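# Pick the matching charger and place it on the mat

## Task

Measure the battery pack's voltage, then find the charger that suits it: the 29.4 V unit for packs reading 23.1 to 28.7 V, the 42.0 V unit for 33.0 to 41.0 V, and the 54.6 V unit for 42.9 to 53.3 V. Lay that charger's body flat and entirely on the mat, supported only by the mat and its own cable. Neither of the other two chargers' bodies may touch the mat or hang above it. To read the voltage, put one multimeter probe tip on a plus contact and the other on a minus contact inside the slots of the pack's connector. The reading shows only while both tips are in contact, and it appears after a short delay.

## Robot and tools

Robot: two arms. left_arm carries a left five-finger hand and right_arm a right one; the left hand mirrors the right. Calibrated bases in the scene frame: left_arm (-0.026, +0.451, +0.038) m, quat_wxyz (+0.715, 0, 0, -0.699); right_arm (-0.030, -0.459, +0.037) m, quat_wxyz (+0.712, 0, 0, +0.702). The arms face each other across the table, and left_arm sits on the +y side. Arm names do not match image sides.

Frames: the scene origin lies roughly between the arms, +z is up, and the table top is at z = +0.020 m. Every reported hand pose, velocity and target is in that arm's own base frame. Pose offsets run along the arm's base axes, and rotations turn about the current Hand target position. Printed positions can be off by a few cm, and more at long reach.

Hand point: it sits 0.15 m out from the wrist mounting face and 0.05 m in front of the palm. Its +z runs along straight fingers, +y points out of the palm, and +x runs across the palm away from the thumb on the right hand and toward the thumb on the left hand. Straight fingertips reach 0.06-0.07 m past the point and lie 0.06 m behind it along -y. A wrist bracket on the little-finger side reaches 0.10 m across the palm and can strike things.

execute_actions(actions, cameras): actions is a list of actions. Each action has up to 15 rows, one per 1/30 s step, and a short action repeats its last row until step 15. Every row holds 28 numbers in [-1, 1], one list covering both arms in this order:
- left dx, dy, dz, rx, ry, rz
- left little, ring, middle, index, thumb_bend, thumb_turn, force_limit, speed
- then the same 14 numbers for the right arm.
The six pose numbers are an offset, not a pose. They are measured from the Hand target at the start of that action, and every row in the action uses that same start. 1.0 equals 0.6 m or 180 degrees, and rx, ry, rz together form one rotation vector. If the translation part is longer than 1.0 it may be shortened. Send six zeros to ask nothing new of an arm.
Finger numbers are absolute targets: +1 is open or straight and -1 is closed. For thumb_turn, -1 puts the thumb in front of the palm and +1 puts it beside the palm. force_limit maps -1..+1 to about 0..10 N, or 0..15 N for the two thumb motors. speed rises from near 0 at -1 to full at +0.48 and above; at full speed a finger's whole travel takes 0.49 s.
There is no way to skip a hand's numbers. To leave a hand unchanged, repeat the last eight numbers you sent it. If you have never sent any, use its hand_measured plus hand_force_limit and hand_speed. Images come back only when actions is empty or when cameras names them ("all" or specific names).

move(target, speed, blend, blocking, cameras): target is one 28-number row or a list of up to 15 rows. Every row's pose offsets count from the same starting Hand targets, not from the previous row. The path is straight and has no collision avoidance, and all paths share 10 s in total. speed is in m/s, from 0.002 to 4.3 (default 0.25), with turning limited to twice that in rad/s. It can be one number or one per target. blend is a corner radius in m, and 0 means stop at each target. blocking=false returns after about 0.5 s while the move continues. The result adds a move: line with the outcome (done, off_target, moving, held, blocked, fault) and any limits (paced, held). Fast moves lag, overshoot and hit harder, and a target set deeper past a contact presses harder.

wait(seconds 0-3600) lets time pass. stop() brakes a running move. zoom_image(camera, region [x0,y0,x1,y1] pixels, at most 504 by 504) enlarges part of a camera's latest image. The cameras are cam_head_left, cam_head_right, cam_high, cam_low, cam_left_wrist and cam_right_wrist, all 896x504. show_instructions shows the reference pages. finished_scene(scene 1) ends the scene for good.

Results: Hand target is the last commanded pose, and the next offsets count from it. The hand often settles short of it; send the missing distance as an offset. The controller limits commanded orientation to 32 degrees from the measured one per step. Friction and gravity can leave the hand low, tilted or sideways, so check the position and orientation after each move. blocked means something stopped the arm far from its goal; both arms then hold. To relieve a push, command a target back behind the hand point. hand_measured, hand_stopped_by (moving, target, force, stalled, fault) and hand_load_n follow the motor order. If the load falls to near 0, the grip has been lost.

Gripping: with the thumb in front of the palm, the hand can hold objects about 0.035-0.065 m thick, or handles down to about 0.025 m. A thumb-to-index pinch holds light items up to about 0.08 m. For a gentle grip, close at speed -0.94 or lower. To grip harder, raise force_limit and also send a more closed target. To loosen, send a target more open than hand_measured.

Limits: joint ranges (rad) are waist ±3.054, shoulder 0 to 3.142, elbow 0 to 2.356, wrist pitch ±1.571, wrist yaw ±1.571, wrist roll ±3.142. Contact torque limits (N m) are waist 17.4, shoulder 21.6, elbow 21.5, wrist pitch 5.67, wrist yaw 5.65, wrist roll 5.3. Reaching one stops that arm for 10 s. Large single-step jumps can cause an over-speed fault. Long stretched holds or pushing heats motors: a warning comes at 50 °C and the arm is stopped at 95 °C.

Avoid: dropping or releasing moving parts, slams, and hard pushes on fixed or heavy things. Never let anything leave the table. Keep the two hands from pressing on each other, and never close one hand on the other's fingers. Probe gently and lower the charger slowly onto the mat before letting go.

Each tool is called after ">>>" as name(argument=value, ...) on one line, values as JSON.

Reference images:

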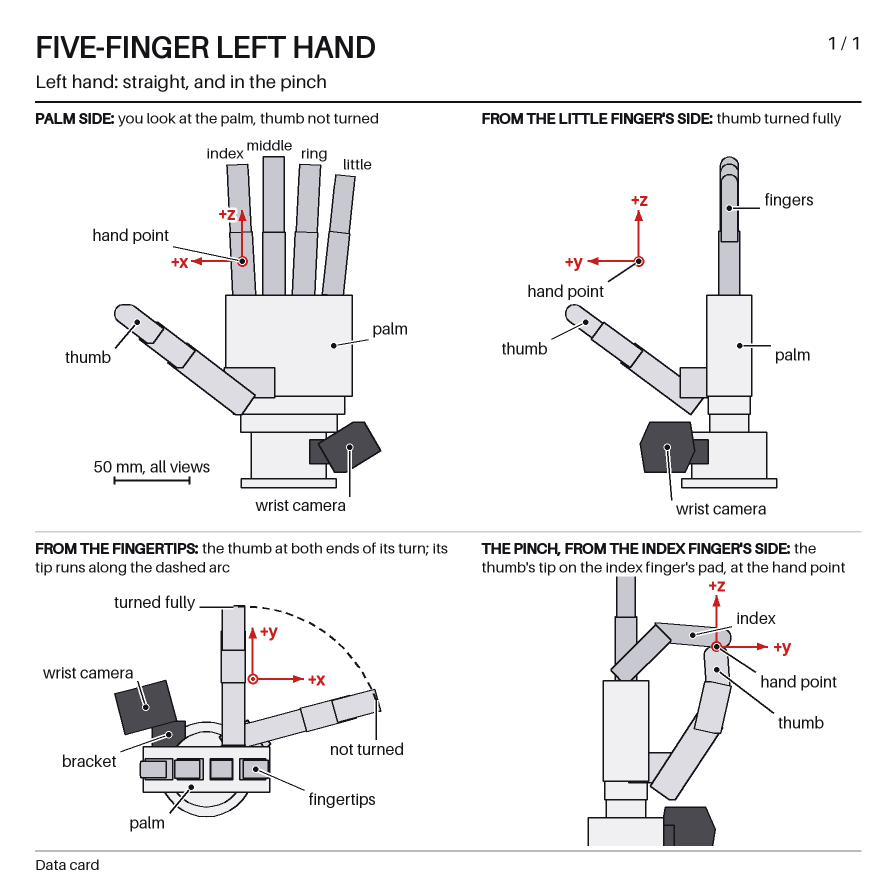

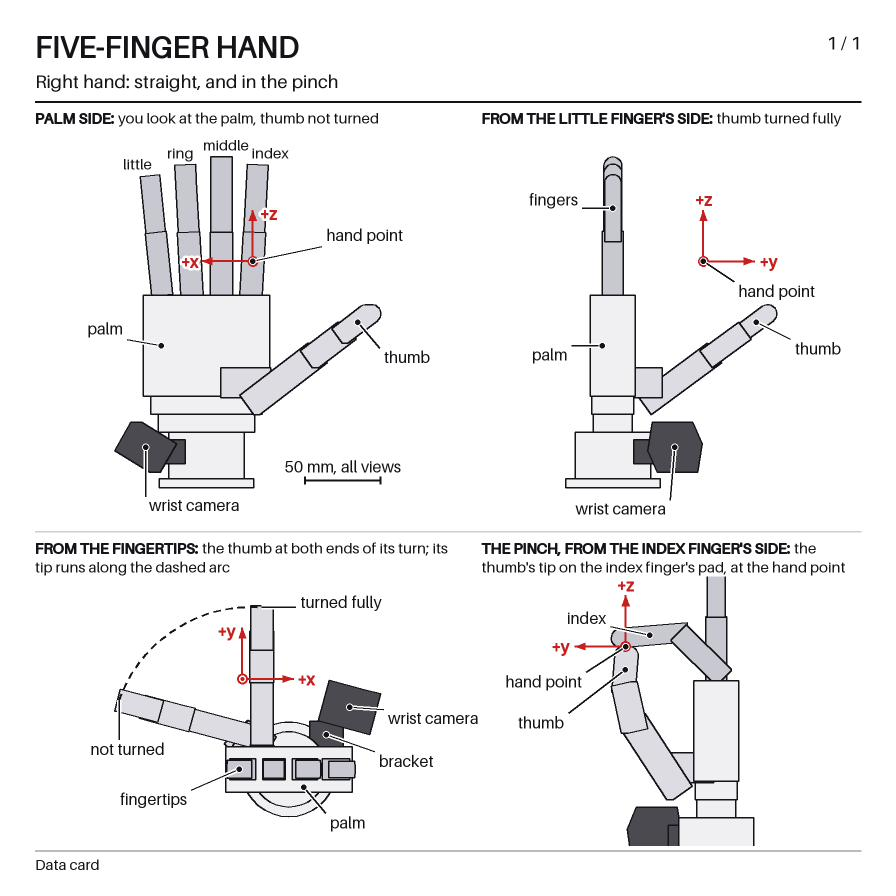

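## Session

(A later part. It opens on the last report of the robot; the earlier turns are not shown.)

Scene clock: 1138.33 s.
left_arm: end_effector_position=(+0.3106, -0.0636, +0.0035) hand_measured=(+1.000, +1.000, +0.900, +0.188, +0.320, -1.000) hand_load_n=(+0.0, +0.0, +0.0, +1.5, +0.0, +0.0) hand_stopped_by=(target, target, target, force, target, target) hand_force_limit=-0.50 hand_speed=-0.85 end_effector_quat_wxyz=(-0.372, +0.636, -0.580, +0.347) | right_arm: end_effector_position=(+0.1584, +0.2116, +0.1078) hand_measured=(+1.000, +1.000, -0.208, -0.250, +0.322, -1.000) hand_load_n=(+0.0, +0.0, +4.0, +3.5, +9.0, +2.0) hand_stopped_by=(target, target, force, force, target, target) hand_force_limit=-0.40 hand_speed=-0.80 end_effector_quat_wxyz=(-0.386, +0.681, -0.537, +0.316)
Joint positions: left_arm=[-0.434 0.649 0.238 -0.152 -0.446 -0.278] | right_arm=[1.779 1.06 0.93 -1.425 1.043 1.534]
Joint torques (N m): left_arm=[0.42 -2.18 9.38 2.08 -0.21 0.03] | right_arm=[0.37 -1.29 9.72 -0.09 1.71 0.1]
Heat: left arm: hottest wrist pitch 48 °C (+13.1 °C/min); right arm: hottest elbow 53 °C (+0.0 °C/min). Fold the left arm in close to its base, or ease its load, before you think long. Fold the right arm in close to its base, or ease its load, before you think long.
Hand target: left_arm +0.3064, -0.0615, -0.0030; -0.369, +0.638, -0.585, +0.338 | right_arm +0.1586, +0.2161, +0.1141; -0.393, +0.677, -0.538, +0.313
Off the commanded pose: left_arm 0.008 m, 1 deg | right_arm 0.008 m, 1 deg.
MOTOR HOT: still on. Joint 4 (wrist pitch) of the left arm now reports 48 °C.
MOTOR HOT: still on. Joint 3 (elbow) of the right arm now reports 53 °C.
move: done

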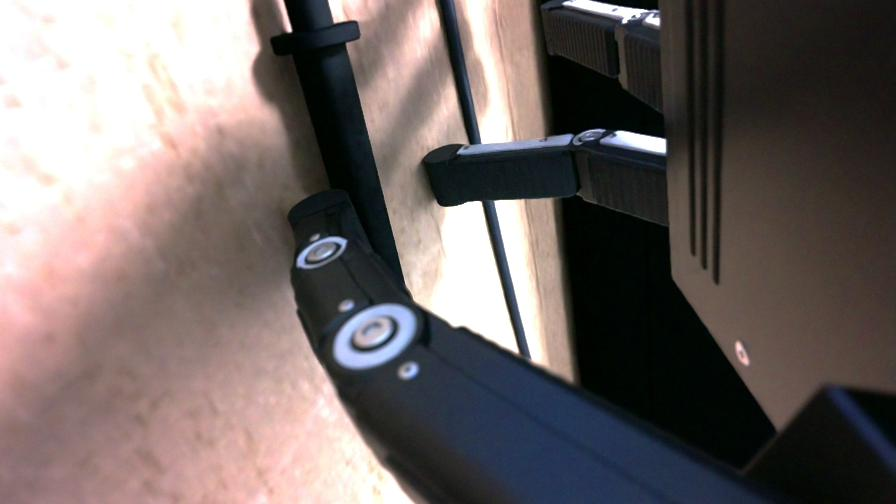

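>>> move(target=[[0, 0, 0.007, 0, 0, 0, 1, 1, 0.9, 0.25, 0.32, -1, -0.5, -0.5, 0, 0, 0, 0, 0, 0, 1, 1, -0.4, -0.4, 0.32, -1, -0.4, -0.8], [0, 0, 0.007, 0, 0, 0, 1, 1, 0.9, -0.25, 0.32, -1, -0.4, -0.85, 0, 0, 0, 0, 0, 0, 1, 1, -0.4, -0.4, 0.32, -1, -0.4, -0.8]], speed=0.05, cameras=["cam_left_wrist"])

Scene clock: 1143.70 s.
left_arm: end_effector_position=(+0.3074, -0.0626, +0.0026) hand_measured=(+1.000, +1.000, +0.900, -0.220, +0.320, -1.000) hand_load_n=(+0.0, +0.0, +0.0, +4.5, +4.0, +0.0) hand_stopped_by=(target, target, target, force, target, target) hand_force_limit=-0.40 hand_speed=-0.85 end_effector_quat_wxyz=(-0.369, +0.637, -0.584, +0.341) | right_arm: end_effector_position=(+0.1584, +0.2116, +0.1078) hand_measured=(+1.000, +1.000, -0.208, -0.250, +0.322, -1.000) hand_load_n=(+0.0, +0.0, +4.0, +4.0, +9.0, +2.0) hand_stopped_by=(target, target, force, force, target, target) hand_force_limit=-0.40 hand_speed=-0.80 end_effector_quat_wxyz=(-0.386, +0.681, -0.537, +0.316)
Joint positions: left_arm=[-0.434 0.647 0.251 -0.184 -0.444 -0.278] | right_arm=[1.779 1.06 0.93 -1.425 1.043 1.534]
Joint torques (N m): left_arm=[0.31 -2.6 9.71 2.93 -0.38 0.05] | right_arm=[0.33 -1.26 9.71 -0.1 1.71 0.11]
Heat: left arm: hottest wrist pitch 46 °C (+9.0 °C/min); right arm: hottest elbow 53 °C (+0.0 °C/min). Fold the right arm in close to its base, or ease its load, before you think long.
Hand target: left_arm +0.3064, -0.0616, +0.0012; -0.369, +0.638, -0.585, +0.338 | right_arm +0.1586, +0.2161, +0.1141; -0.393, +0.677, -0.538, +0.313
Off the commanded pose: left_arm 0.002 m, 0 deg | right_arm 0.008 m, 1 deg.
MOTOR HOT: still on. Joint 3 (elbow) of the right arm now reports 53 °C.
MOTOR HOT: cleared for the motors of the left arm.
move: done

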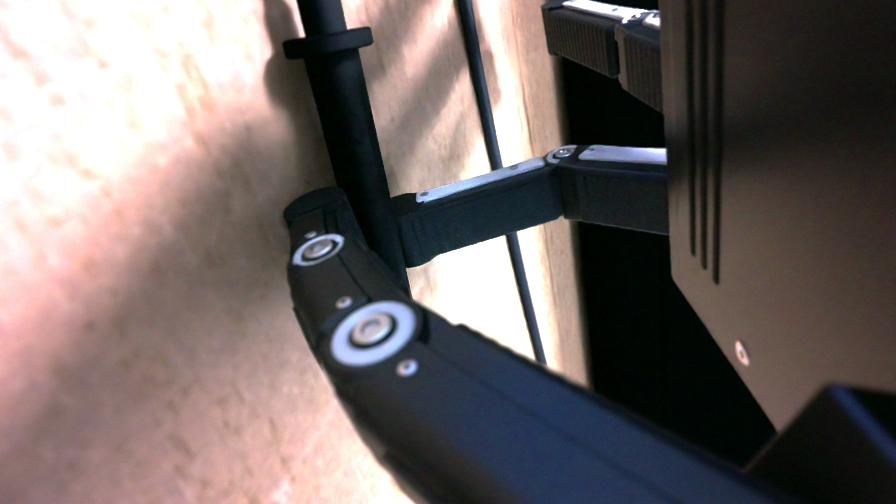

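>>> move(target=[[0, 0, 0.05, 0, 0, 0, 1, 1, 0.9, -0.25, 0.32, -1, -0.4, -0.85, 0, 0, 0, 0, 0, 0, 1, 1, -0.4, -0.4, 0.32, -1, -0.4, -0.8], [0, 0, 0.1, -0.2214, -0.019, 0, 1, 1, 0.9, -0.25, 0.32, -1, -0.4, -0.85, 0, 0, 0, 0, 0, 0, 1, 1, -0.4, -0.4, 0.32, -1, -0.4, -0.8]], speed=0.08, cameras=["all"])

Scene clock: 1257.43 s.
left_arm: end_effector_position=(+0.3090, -0.0601, +0.0687) hand_measured=(+1.000, +1.000, +0.900, -0.220, +0.320, -1.000) hand_load_n=(+0.0, +0.0, +0.0, +4.0, +5.0, -0.5) hand_stopped_by=(target, target, target, force, target, target) hand_force_limit=-0.40 hand_speed=-0.85 end_effector_quat_wxyz=(-0.155, +0.709, -0.428, +0.539) | right_arm: end_effector_position=(+0.1584, +0.2116, +0.1078) hand_measured=(+1.000, +1.000, -0.208, -0.250, +0.322, -1.000) hand_load_n=(+0.0, +0.0, +4.0, +4.0, +9.5, +2.0) hand_stopped_by=(target, target, force, force, target, target) hand_force_limit=-0.40 hand_speed=-0.80 end_effector_quat_wxyz=(-0.386, +0.681, -0.537, +0.316)
Joint positions: left_arm=[0.582 0.631 0.249 -0.16 0.768 -0.351] | right_arm=[1.779 1.06 0.93 -1.425 1.043 1.534]
Joint torques (N m): left_arm=[0.28 -1.53 7.53 3.12 0.74 -0.18] | right_arm=[0.34 -1.28 9.72 -0.09 1.71 0.12]
Heat: left arm: hottest wrist pitch 51 °C (+1.0 °C/min); right arm: hottest elbow 53 °C (+0.0 °C/min). Fold the left arm in close to its base, or ease its load, before you think long. Fold the right arm in close to its base, or ease its load, before you think long.
Hand target: left_arm +0.3064, -0.0616, +0.0612; -0.146, +0.715, -0.424, +0.536 | right_arm +0.1586, +0.2161, +0.1141; -0.393, +0.677, -0.538, +0.313
Off the commanded pose: left_arm 0.008 m, 1 deg | right_arm 0.008 m, 1 deg.
MOTOR HOT: joint 4 (wrist pitch) of the left arm now reports 51 °C; the controller stops that arm at 95 °C. To cool a motor, set the load down, stop pushing, or move to a pose that needs little force.
MOTOR HOT: still on. Joint 3 (elbow) of the right arm now reports 53 °C.
move: done

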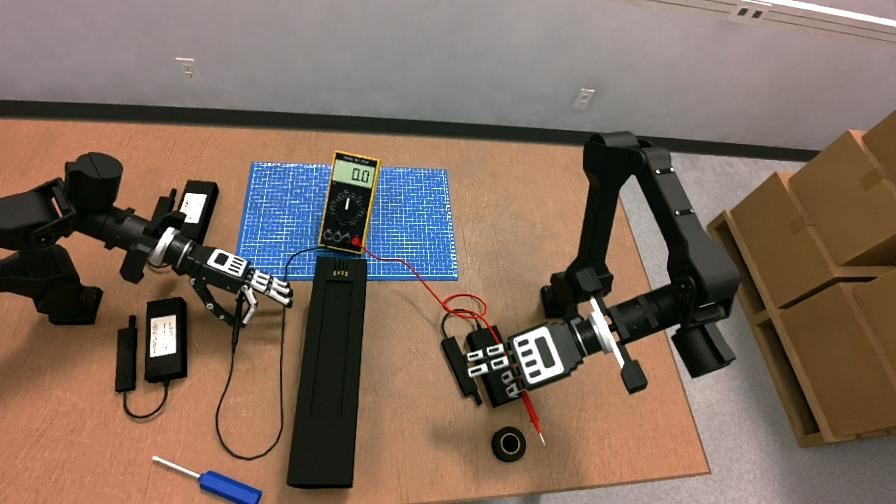

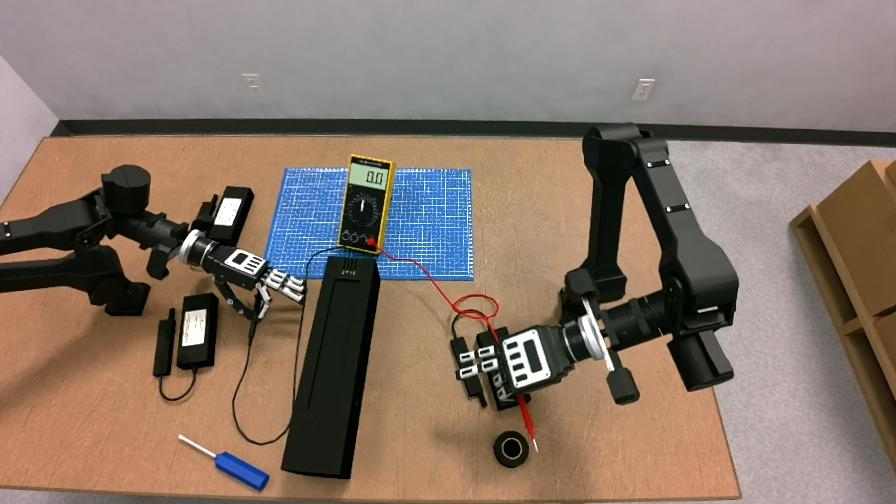

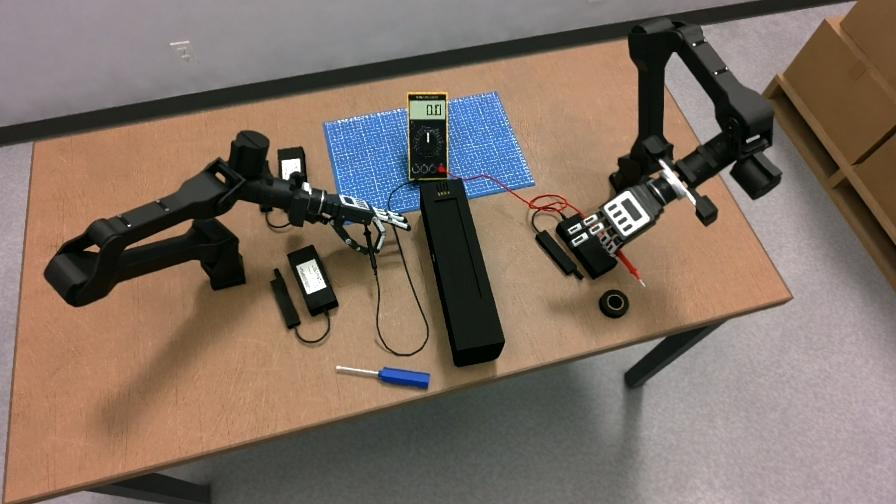

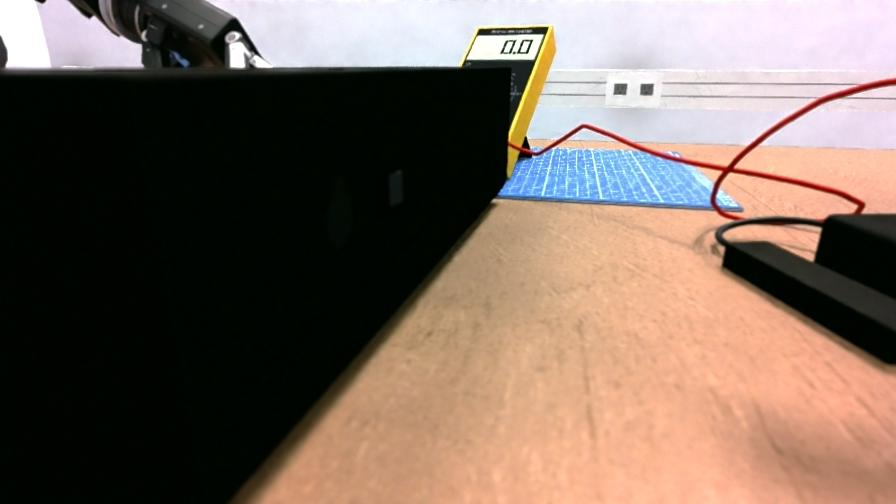

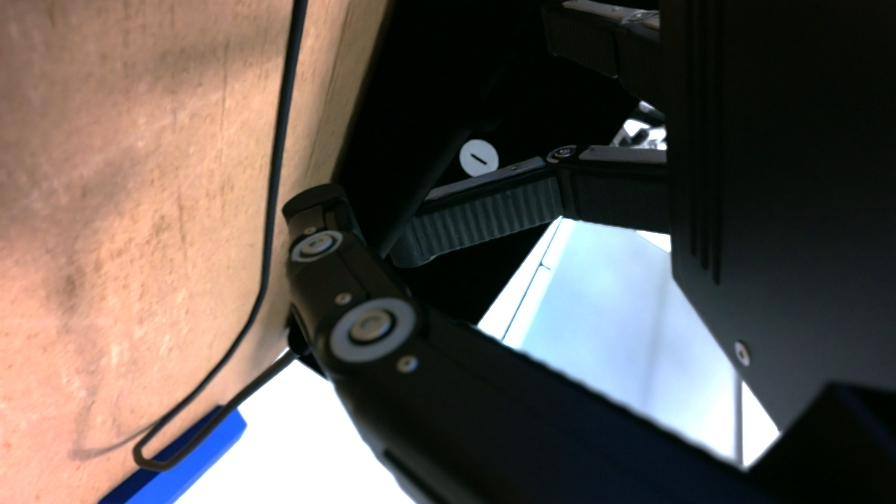

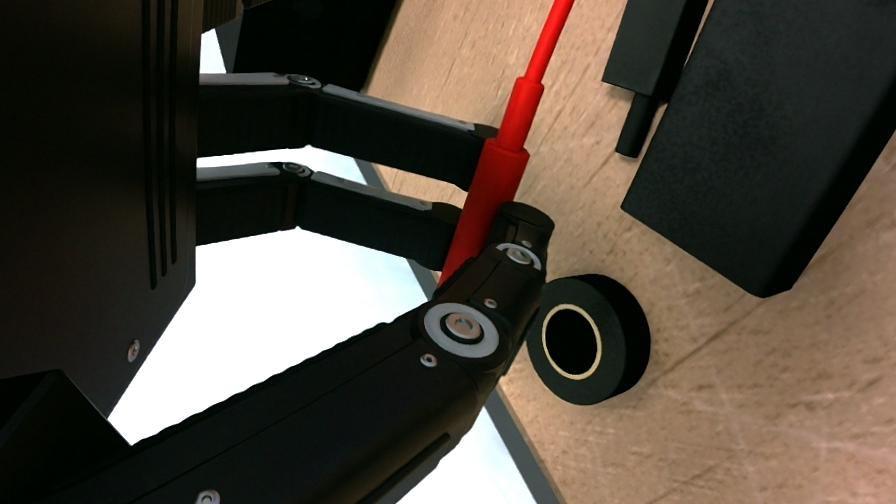

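>>> zoom_image(camera="cam_left_wrist", region=[180, 130, 480, 400])

>>> zoom_image(camera="cam_head_left", region=[170, 220, 320, 400])

>>> zoom_image(camera="cam_high", region=[300, 160, 460, 320])

Scaled by 1.680 from the camera's image (finer frame: 1280x720).

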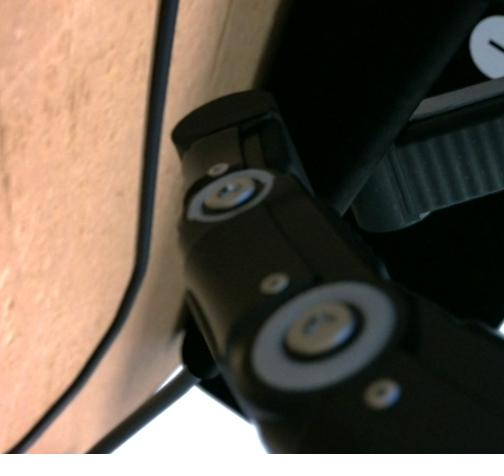

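Scaled by 2.800 from the camera's image (finer frame: 1280x720).

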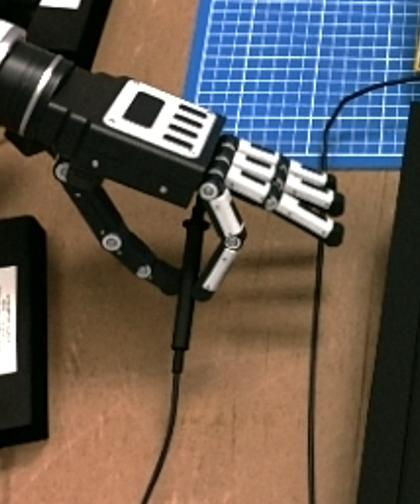

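Scaled by 3.150 from the camera's image (finer frame: 1280x720).

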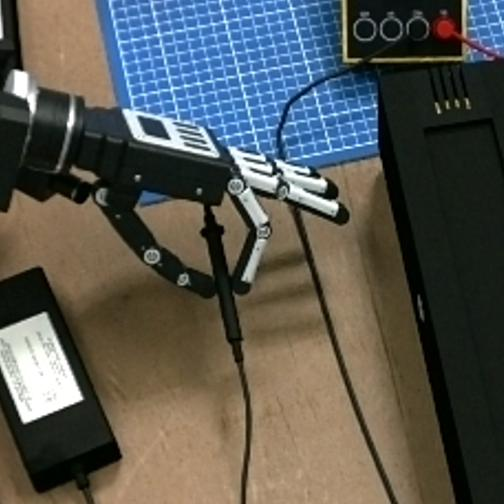

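>>> move(target=[[0, 0.05, 0, 0, 0, 0, 1, 1, 0.9, -0.25, 0.32, -1, -0.4, -0.85, 0, 0, 0, 0, 0, 0, 1, 1, -0.4, -0.4, 0.32, -1, -0.4, -0.8], [0, 0.05, -0.03, 0, 0, 0, 1, 1, 0.9, -0.25, 0.32, -1, -0.4, -0.85, 0, 0, 0, 0, 0, 0, 1, 1, -0.4, -0.4, 0.32, -1, -0.4, -0.8]], speed=0.06, cameras=["cam_left_wrist", "cam_head_left", "cam_head_right", "cam_high"])

>>> zoom_image(camera="cam_head_left", region=[190, 240, 310, 360])

>>> zoom_image(camera="cam_high", region=[320, 170, 440, 290])

Scene clock: 1285.90 s.
left_arm: end_effector_position=(+0.3093, -0.0287, +0.0496) hand_measured=(+1.000, +1.000, +0.900, -0.220, +0.320, -1.000) hand_load_n=(+0.0, +0.0, +0.0, +4.0, +5.0, -0.5) hand_stopped_by=(target, target, target, force, target, target) hand_force_limit=-0.40 hand_speed=-0.85 end_effector_quat_wxyz=(-0.155, +0.710, -0.427, +0.538) | right_arm: end_effector_position=(+0.1584, +0.2116, +0.1078) hand_measured=(+1.000, +1.000, -0.208, -0.250, +0.322, -1.000) hand_load_n=(+0.0, +0.0, +4.0, +4.0, +9.0, +2.0) hand_stopped_by=(target, target, force, force, target, target) hand_force_limit=-0.40 hand_speed=-0.80 end_effector_quat_wxyz=(-0.386, +0.681, -0.537, +0.316)
Joint positions: left_arm=[0.775 0.848 0.246 -0.067 0.924 -0.186] | right_arm=[1.779 1.06 0.93 -1.425 1.043 1.534]
Joint torques (N m): left_arm=[0.18 -1.95 6.95 2.71 0.92 -0.09] | right_arm=[0.27 -1.28 9.71 -0.11 1.72 0.11]
Motor temperatures (°C): left_arm=[25 29 45 54 34 29] | right_arm=[27 28 53 37 44 30]
Heat: left arm: hottest wrist pitch 54 °C (+3.0 °C/min); right arm: hottest elbow 53 °C (+0.0 °C/min). Fold the left arm in close to its base, or ease its load, before you think long. Fold the right arm in close to its base, or ease its load, before you think long.
Hand target: left_arm +0.3064, -0.0316, +0.0431; -0.146, +0.715, -0.424, +0.536 | right_arm +0.1586, +0.2161, +0.1141; -0.393, +0.677, -0.538, +0.313
Off the commanded pose: left_arm 0.008 m, 1 deg | right_arm 0.008 m, 1 deg.
MOTOR HOT: still on. Joint 4 (wrist pitch) of the left arm now reports 54 °C.
MOTOR HOT: still on. Joint 3 (elbow) of the right arm now reports 53 °C.
move: done
Images, in order (width x height): cam_head_left 896x504, cam_head_right 896x504, cam_high 896x504, cam_left_wrist 896x504.

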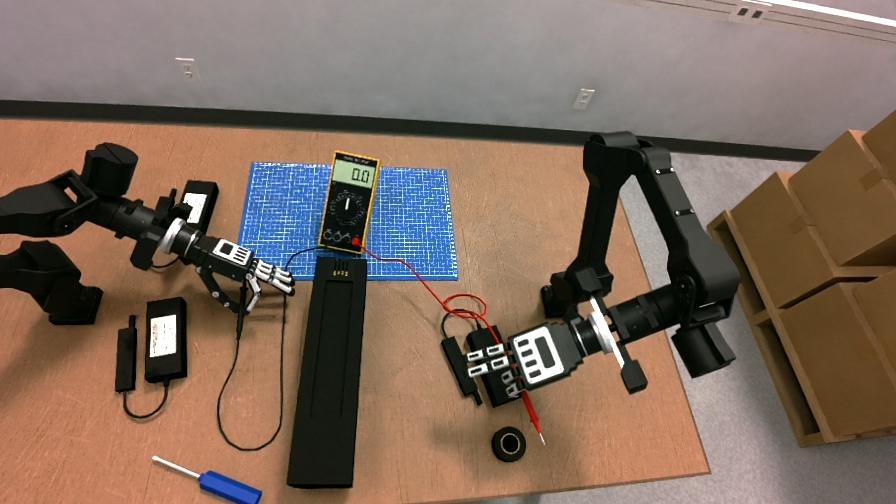

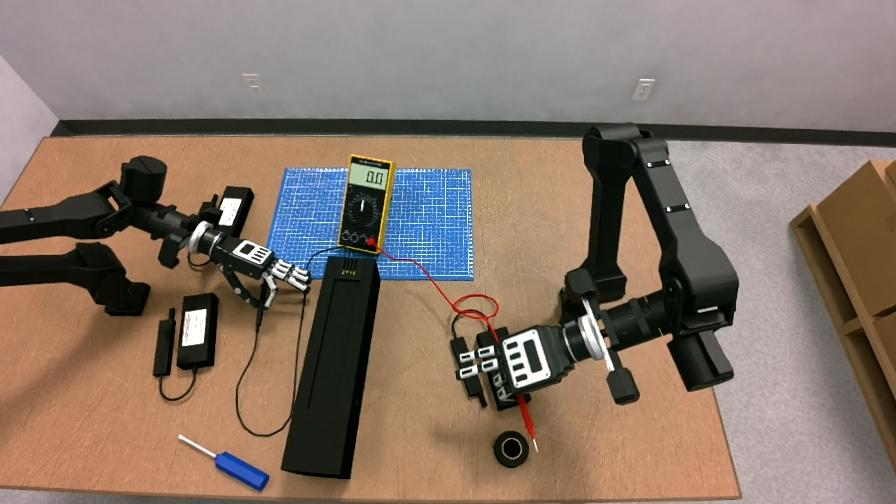

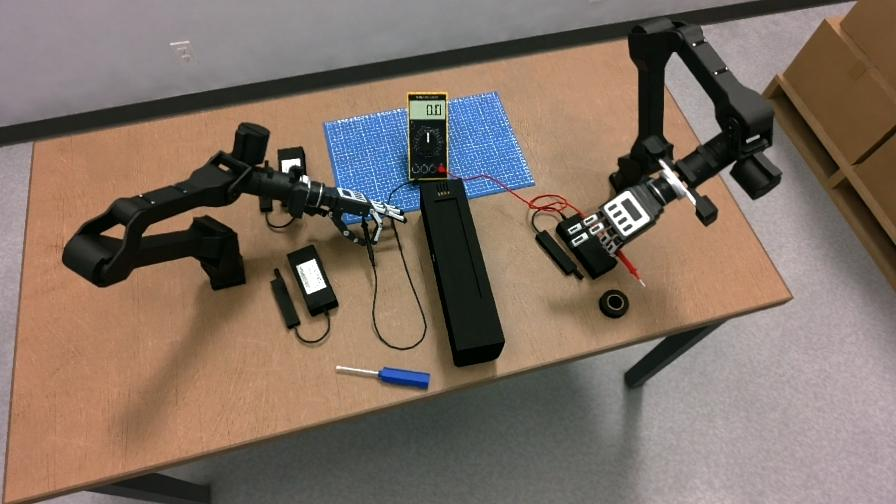

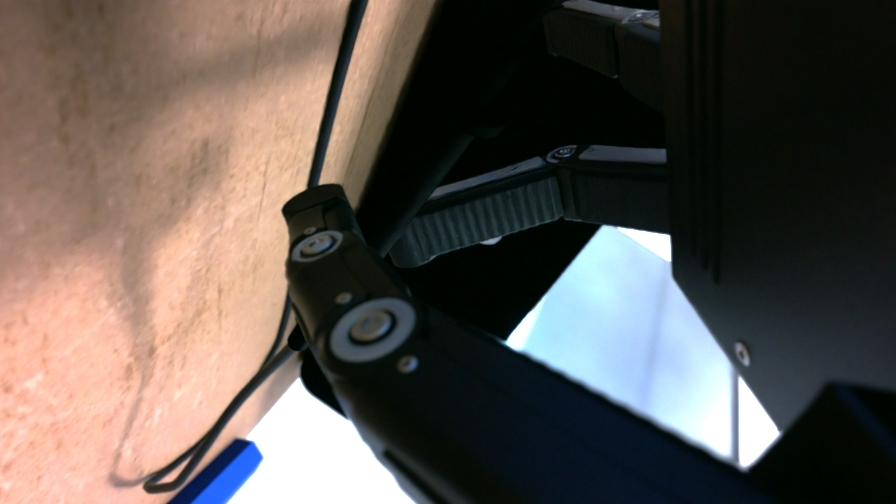

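Scaled by 4.200 from the camera's image (finer frame: 1280x720).

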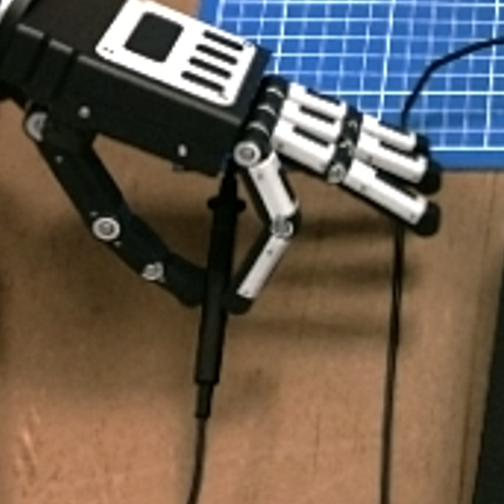

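Scaled by 4.200 from the camera's image (finer frame: 1280x720).

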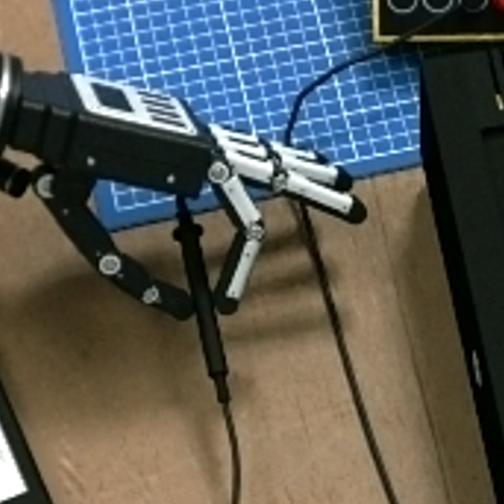

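>>> move(target=[0, 0, -0.013, 0, 0, 0, 1, 1, 0.9, -0.25, 0.32, -1, -0.4, -0.85, 0, 0, 0, 0, 0, 0, 1, 1, -0.4, -0.4, 0.32, -1, -0.4, -0.8], speed=0.03, cameras=["cam_left_wrist", "cam_head_left", "cam_high"])

>>> zoom_image(camera="cam_head_left", region=[190, 240, 310, 360])

>>> zoom_image(camera="cam_left_wrist", region=[250, 130, 450, 430])

Scene clock: 1290.60 s.
left_arm: end_effector_position=(+0.3096, -0.0285, +0.0418) hand_measured=(+1.000, +1.000, +0.900, -0.220, +0.320, -1.000) hand_load_n=(+0.0, +0.0, +0.0, +4.0, +4.5, -0.5) hand_stopped_by=(target, target, target, force, target, target) hand_force_limit=-0.40 hand_speed=-0.85 end_effector_quat_wxyz=(-0.155, +0.710, -0.427, +0.538) | right_arm: end_effector_position=(+0.1584, +0.2116, +0.1078) hand_measured=(+1.000, +1.000, -0.208, -0.250, +0.322, -1.000) hand_load_n=(+0.0, +0.0, +4.0, +4.0, +9.5, +2.0) hand_stopped_by=(target, target, force, force, target, target) hand_force_limit=-0.40 hand_speed=-0.80 end_effector_quat_wxyz=(-0.386, +0.681, -0.537, +0.316)
Joint positions: left_arm=[0.775 0.874 0.22 -0.014 0.924 -0.186] | right_arm=[1.779 1.06 0.93 -1.425 1.043 1.534]
Joint torques (N m): left_arm=[0.23 -2.18 6.97 2.74 0.93 -0.06] | right_arm=[0.35 -1.29 9.73 -0.1 1.7 0.1]
Heat: left arm: hottest wrist pitch 53 °C (+2.0 °C/min); right arm: hottest elbow 53 °C (+0.0 °C/min). Fold the left arm in close to its base, or ease its load, before you think long. Fold the right arm in close to its base, or ease its load, before you think long.
Hand target: left_arm +0.3064, -0.0316, +0.0354; -0.146, +0.715, -0.424, +0.536 | right_arm +0.1586, +0.2161, +0.1141; -0.393, +0.677, -0.538, +0.313
Off the commanded pose: left_arm 0.008 m, 1 deg | right_arm 0.008 m, 1 deg.
MOTOR HOT: still on. Joint 4 (wrist pitch) of the left arm now reports 53 °C.
MOTOR HOT: still on. Joint 3 (elbow) of the right arm now reports 53 °C.
move: done
Images, in order (width x height): cam_head_left 896x504, cam_high 896x504, cam_left_wrist 896x504.

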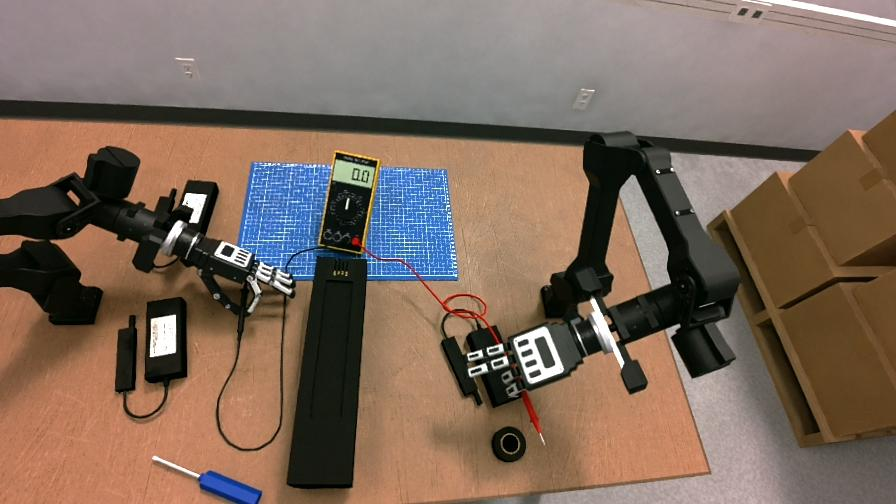

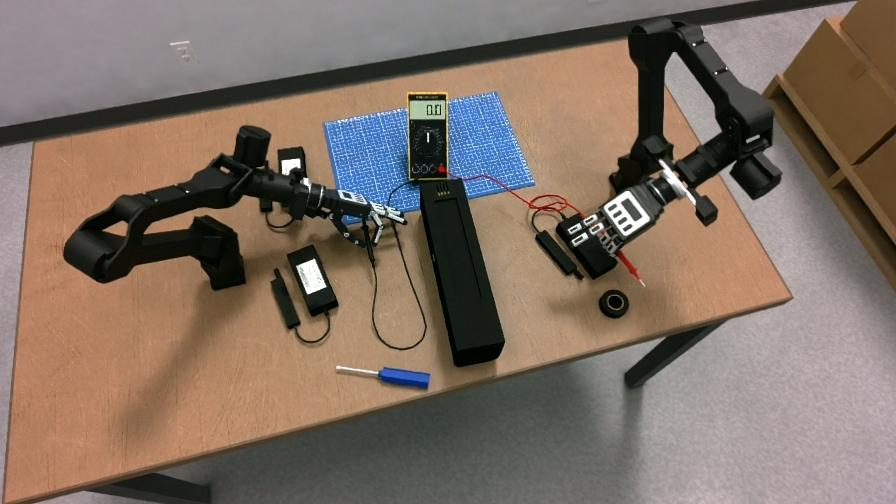

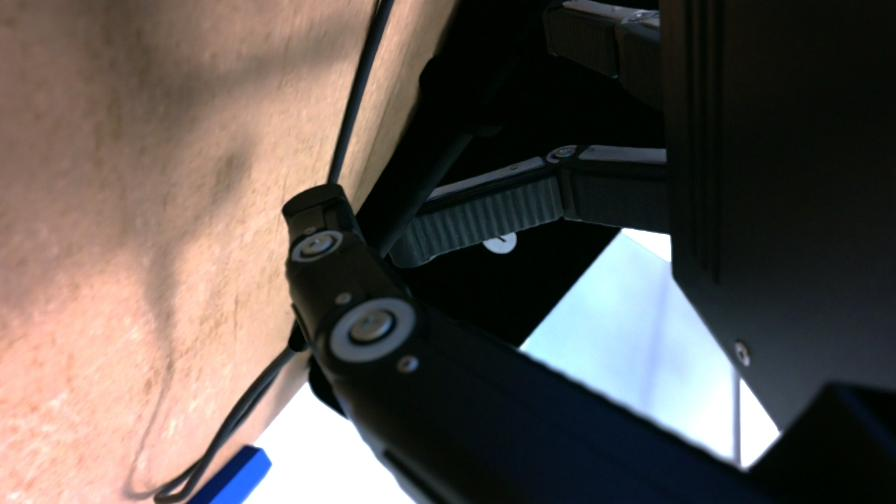

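Scaled by 4.200 from the camera's image (finer frame: 1280x720).

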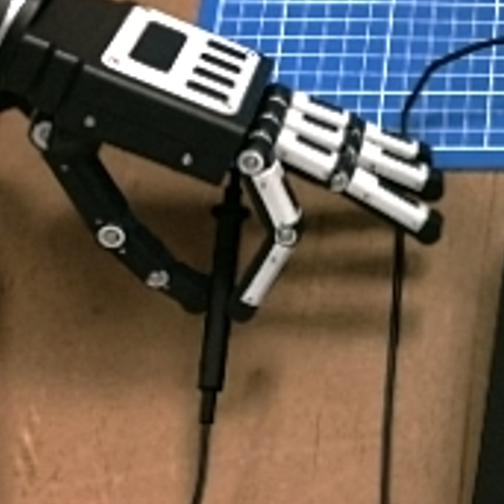

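Scaled by 1.680 from the camera's image (finer frame: 1280x720).

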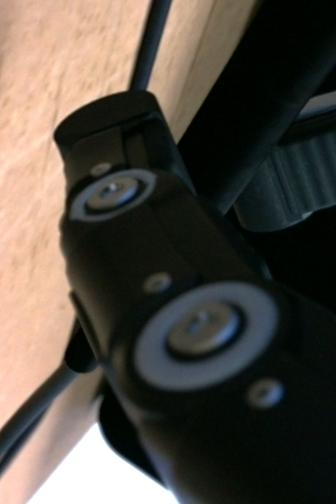

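>>> move(target=[[0, 0, 0.12, 0, 0, 0, 1, 1, 0.9, -0.25, 0.32, -1, -0.4, -0.85, 0, 0, 0, 0, 0, 0, 1, 1, -0.4, -0.4, 0.32, -1, -0.4, -0.8], [0, 0, 0.28, 0.4428, 0.038, 0, 1, 1, 0.9, -0.25, 0.32, -1, -0.4, -0.85, 0, 0, 0, 0, 0, 0, 1, 1, -0.4, -0.4, 0.32, -1, -0.4, -0.8], [0, 0, 0.38, 0.7749, 0.0666, 0, 1, 1, 0.9, -0.25, 0.32, -1, -0.4, -0.85, 0, 0, 0, 0, 0, 0, 1, 1, -0.4, -0.4, 0.32, -1, -0.4, -0.8]], speed=0.15, blend=0.04, cameras=["cam_left_wrist", "cam_head_left", "cam_head_right", "cam_high"])

>>> zoom_image(camera="cam_head_left", region=[150, 180, 350, 360])

Scene clock: 1332.80 s.
left_arm: end_effector_position=(+0.3071, -0.0291, +0.2658) hand_measured=(+1.000, +1.000, +0.900, -0.220, +0.320, -1.000) hand_load_n=(+0.0, +0.0, +0.0, +4.0, +4.5, +0.0) hand_stopped_by=(target, target, target, force, target, target) hand_force_limit=-0.40 hand_speed=-0.85 end_effector_quat_wxyz=(+0.675, -0.114, +0.702, +0.198) | right_arm: end_effector_position=(+0.1584, +0.2116, +0.1078) hand_measured=(+1.000, +1.000, -0.208, -0.250, +0.322, -1.000) hand_load_n=(+0.0, +0.0, +4.0, +4.0, +9.0, +1.5) hand_stopped_by=(target, target, force, force, target, target) hand_force_limit=-0.40 hand_speed=-0.80 end_effector_quat_wxyz=(-0.386, +0.681, -0.537, +0.316)
Joint positions: left_arm=[-1.129 1.452 1.178 -1.576 -1.559 -0.155] | right_arm=[1.779 1.06 0.93 -1.425 1.043 1.534]
Joint torques (N m): left_arm=[-0.62 -4.56 5.37 -0.17 -1.77 0.12] | right_arm=[0.31 -1.27 9.73 -0.09 1.71 0.11]
Motor temperatures (°C): left_arm=[25 29 45 45 36 29] | right_arm=[27 28 53 37 45 30]
Heat: left arm: hottest elbow 45 °C (+0.0 °C/min); right arm: hottest elbow 53 °C (+0.0 °C/min). Fold the right arm in close to its base, or ease its load, before you think long.
Hand target: left_arm +0.3064, -0.0315, +0.2634; +0.685, -0.151, +0.659, +0.271 | right_arm +0.1586, +0.2161, +0.1141; -0.393, +0.677, -0.538, +0.313
Off the commanded pose: left_arm 0.004 m, 11 deg | right_arm 0.008 m, 1 deg.
MOTOR HOT: still on. Joint 3 (elbow) of the right arm now reports 53 °C.
MOTOR HOT: cleared for the motors of the left arm.
joint sent to its limit (left arm) — joint 4 (wrist pitch), lower limit. The joint targets are off in orientation, not in position.
move: off_target (left_arm); blend cut to 0.036 m at target 1
Images, in order (width x height): cam_head_left 896x504, cam_head_right 896x504, cam_high 896x504, cam_left_wrist 896x504.

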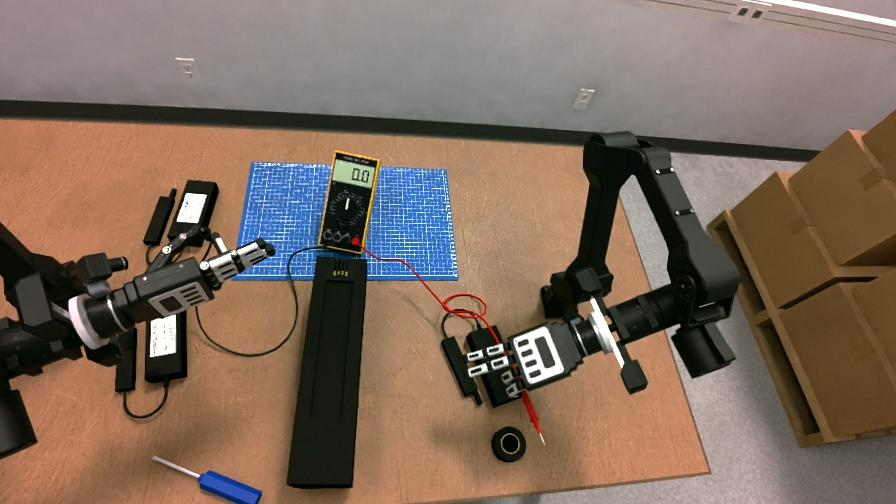

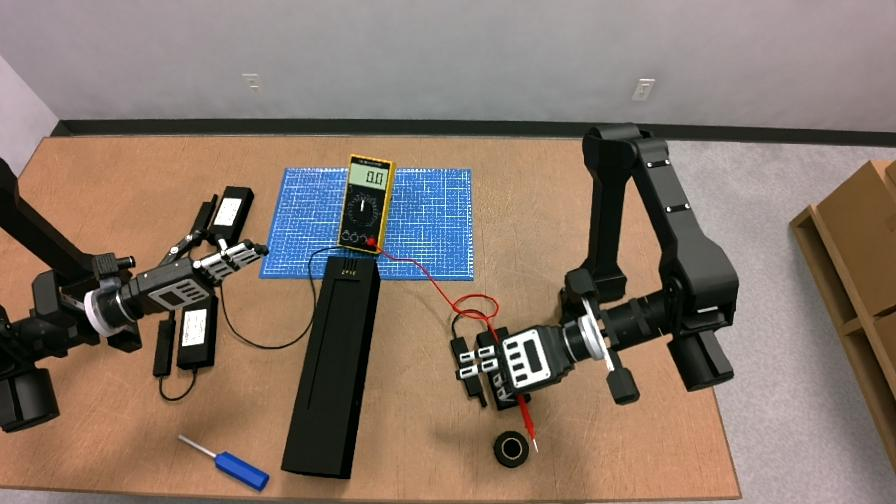

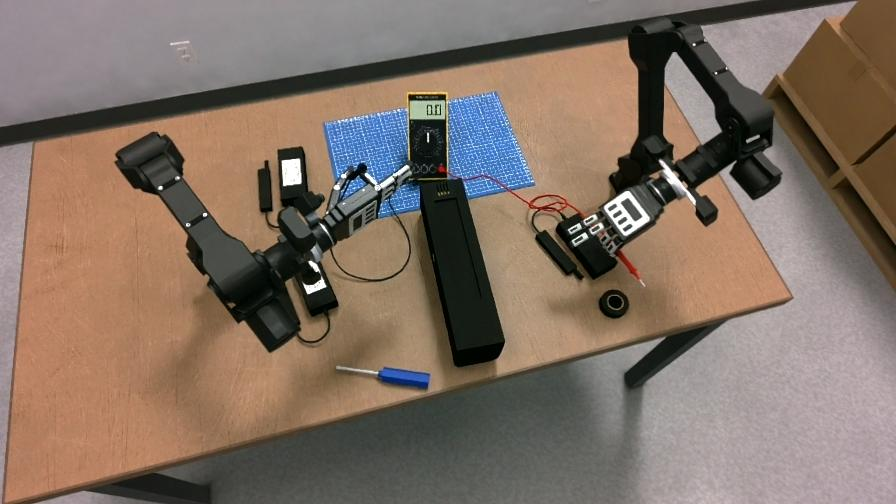

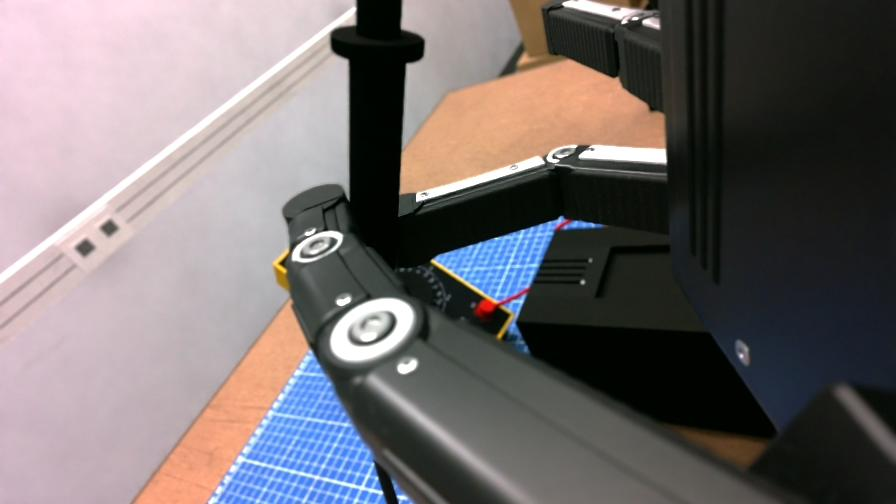

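Scaled by 2.520 from the camera's image (finer frame: 1280x720).

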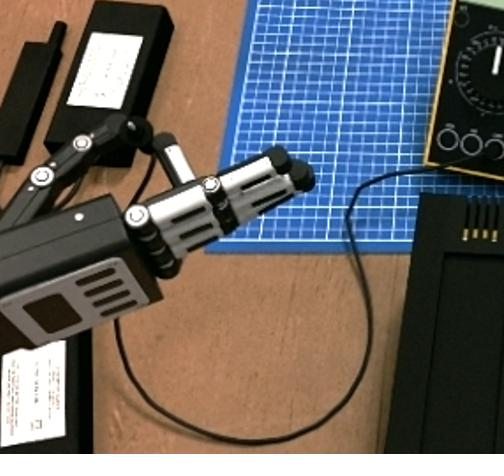

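>>> move(target=[-0.0, 0, -0.08, -0.5288, -0.1677, -0.1446, 1, 1, 0.9, -0.25, 0.32, -1, -0.4, -0.85, 0, 0, 0, 0, 0, 0, 1, 1, -0.4, -0.4, 0.32, -1, -0.4, -0.8], speed=0.2, cameras=["cam_left_wrist"])

Scene clock: 1363.10 s.
left_arm: end_effector_position=(+0.3062, -0.0317, +0.2216) hand_measured=(+1.000, +1.000, +0.900, -0.220, +0.320, -1.000) hand_load_n=(+0.5, +0.0, -0.5, +4.0, +4.5, -1.0) hand_stopped_by=(target, target, target, force, target, target) hand_force_limit=-0.40 hand_speed=-0.85 end_effector_quat_wxyz=(+0.523, -0.520, +0.475, -0.480) | right_arm: end_effector_position=(+0.1584, +0.2116, +0.1078) hand_measured=(+1.000, +1.000, -0.208, -0.250, +0.322, -1.000) hand_load_n=(+0.0, +0.0, +4.0, +4.0, +9.0, +2.0) hand_stopped_by=(target, target, force, force, target, target) hand_force_limit=-0.40 hand_speed=-0.80 end_effector_quat_wxyz=(-0.386, +0.681, -0.537, +0.316)
Joint positions: left_arm=[-0.56 0.182 0.474 -0.283 -0.648 0.004] | right_arm=[1.779 1.06 0.93 -1.425 1.043 1.534]
Joint torques (N m): left_arm=[0.52 -0.77 7.14 3.35 0.12 -0.15] | right_arm=[0.28 -1.25 9.68 -0.1 1.72 0.12]
Heat: left arm: hottest elbow 43 °C (-2.0 °C/min); right arm: hottest elbow 53 °C (+0.0 °C/min). Fold the right arm in close to its base, or ease its load, before you think long.
Hand target: left_arm +0.3064, -0.0316, +0.2153; +0.521, -0.521, +0.478, -0.478 | right_arm +0.1586, +0.2161, +0.1141; -0.393, +0.677, -0.538, +0.313
Off the commanded pose: left_arm 0.006 m, 0 deg | right_arm 0.008 m, 1 deg.
MOTOR HOT: still on. Joint 3 (elbow) of the right arm now reports 53 °C.
move: done

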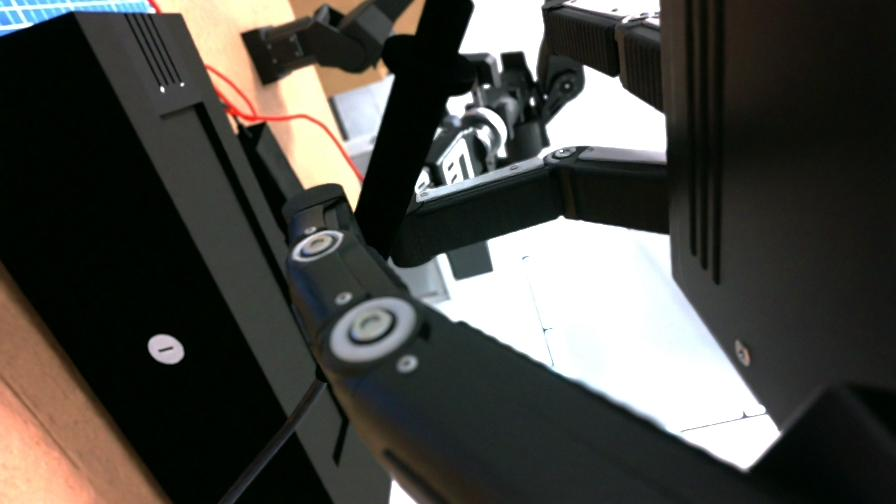

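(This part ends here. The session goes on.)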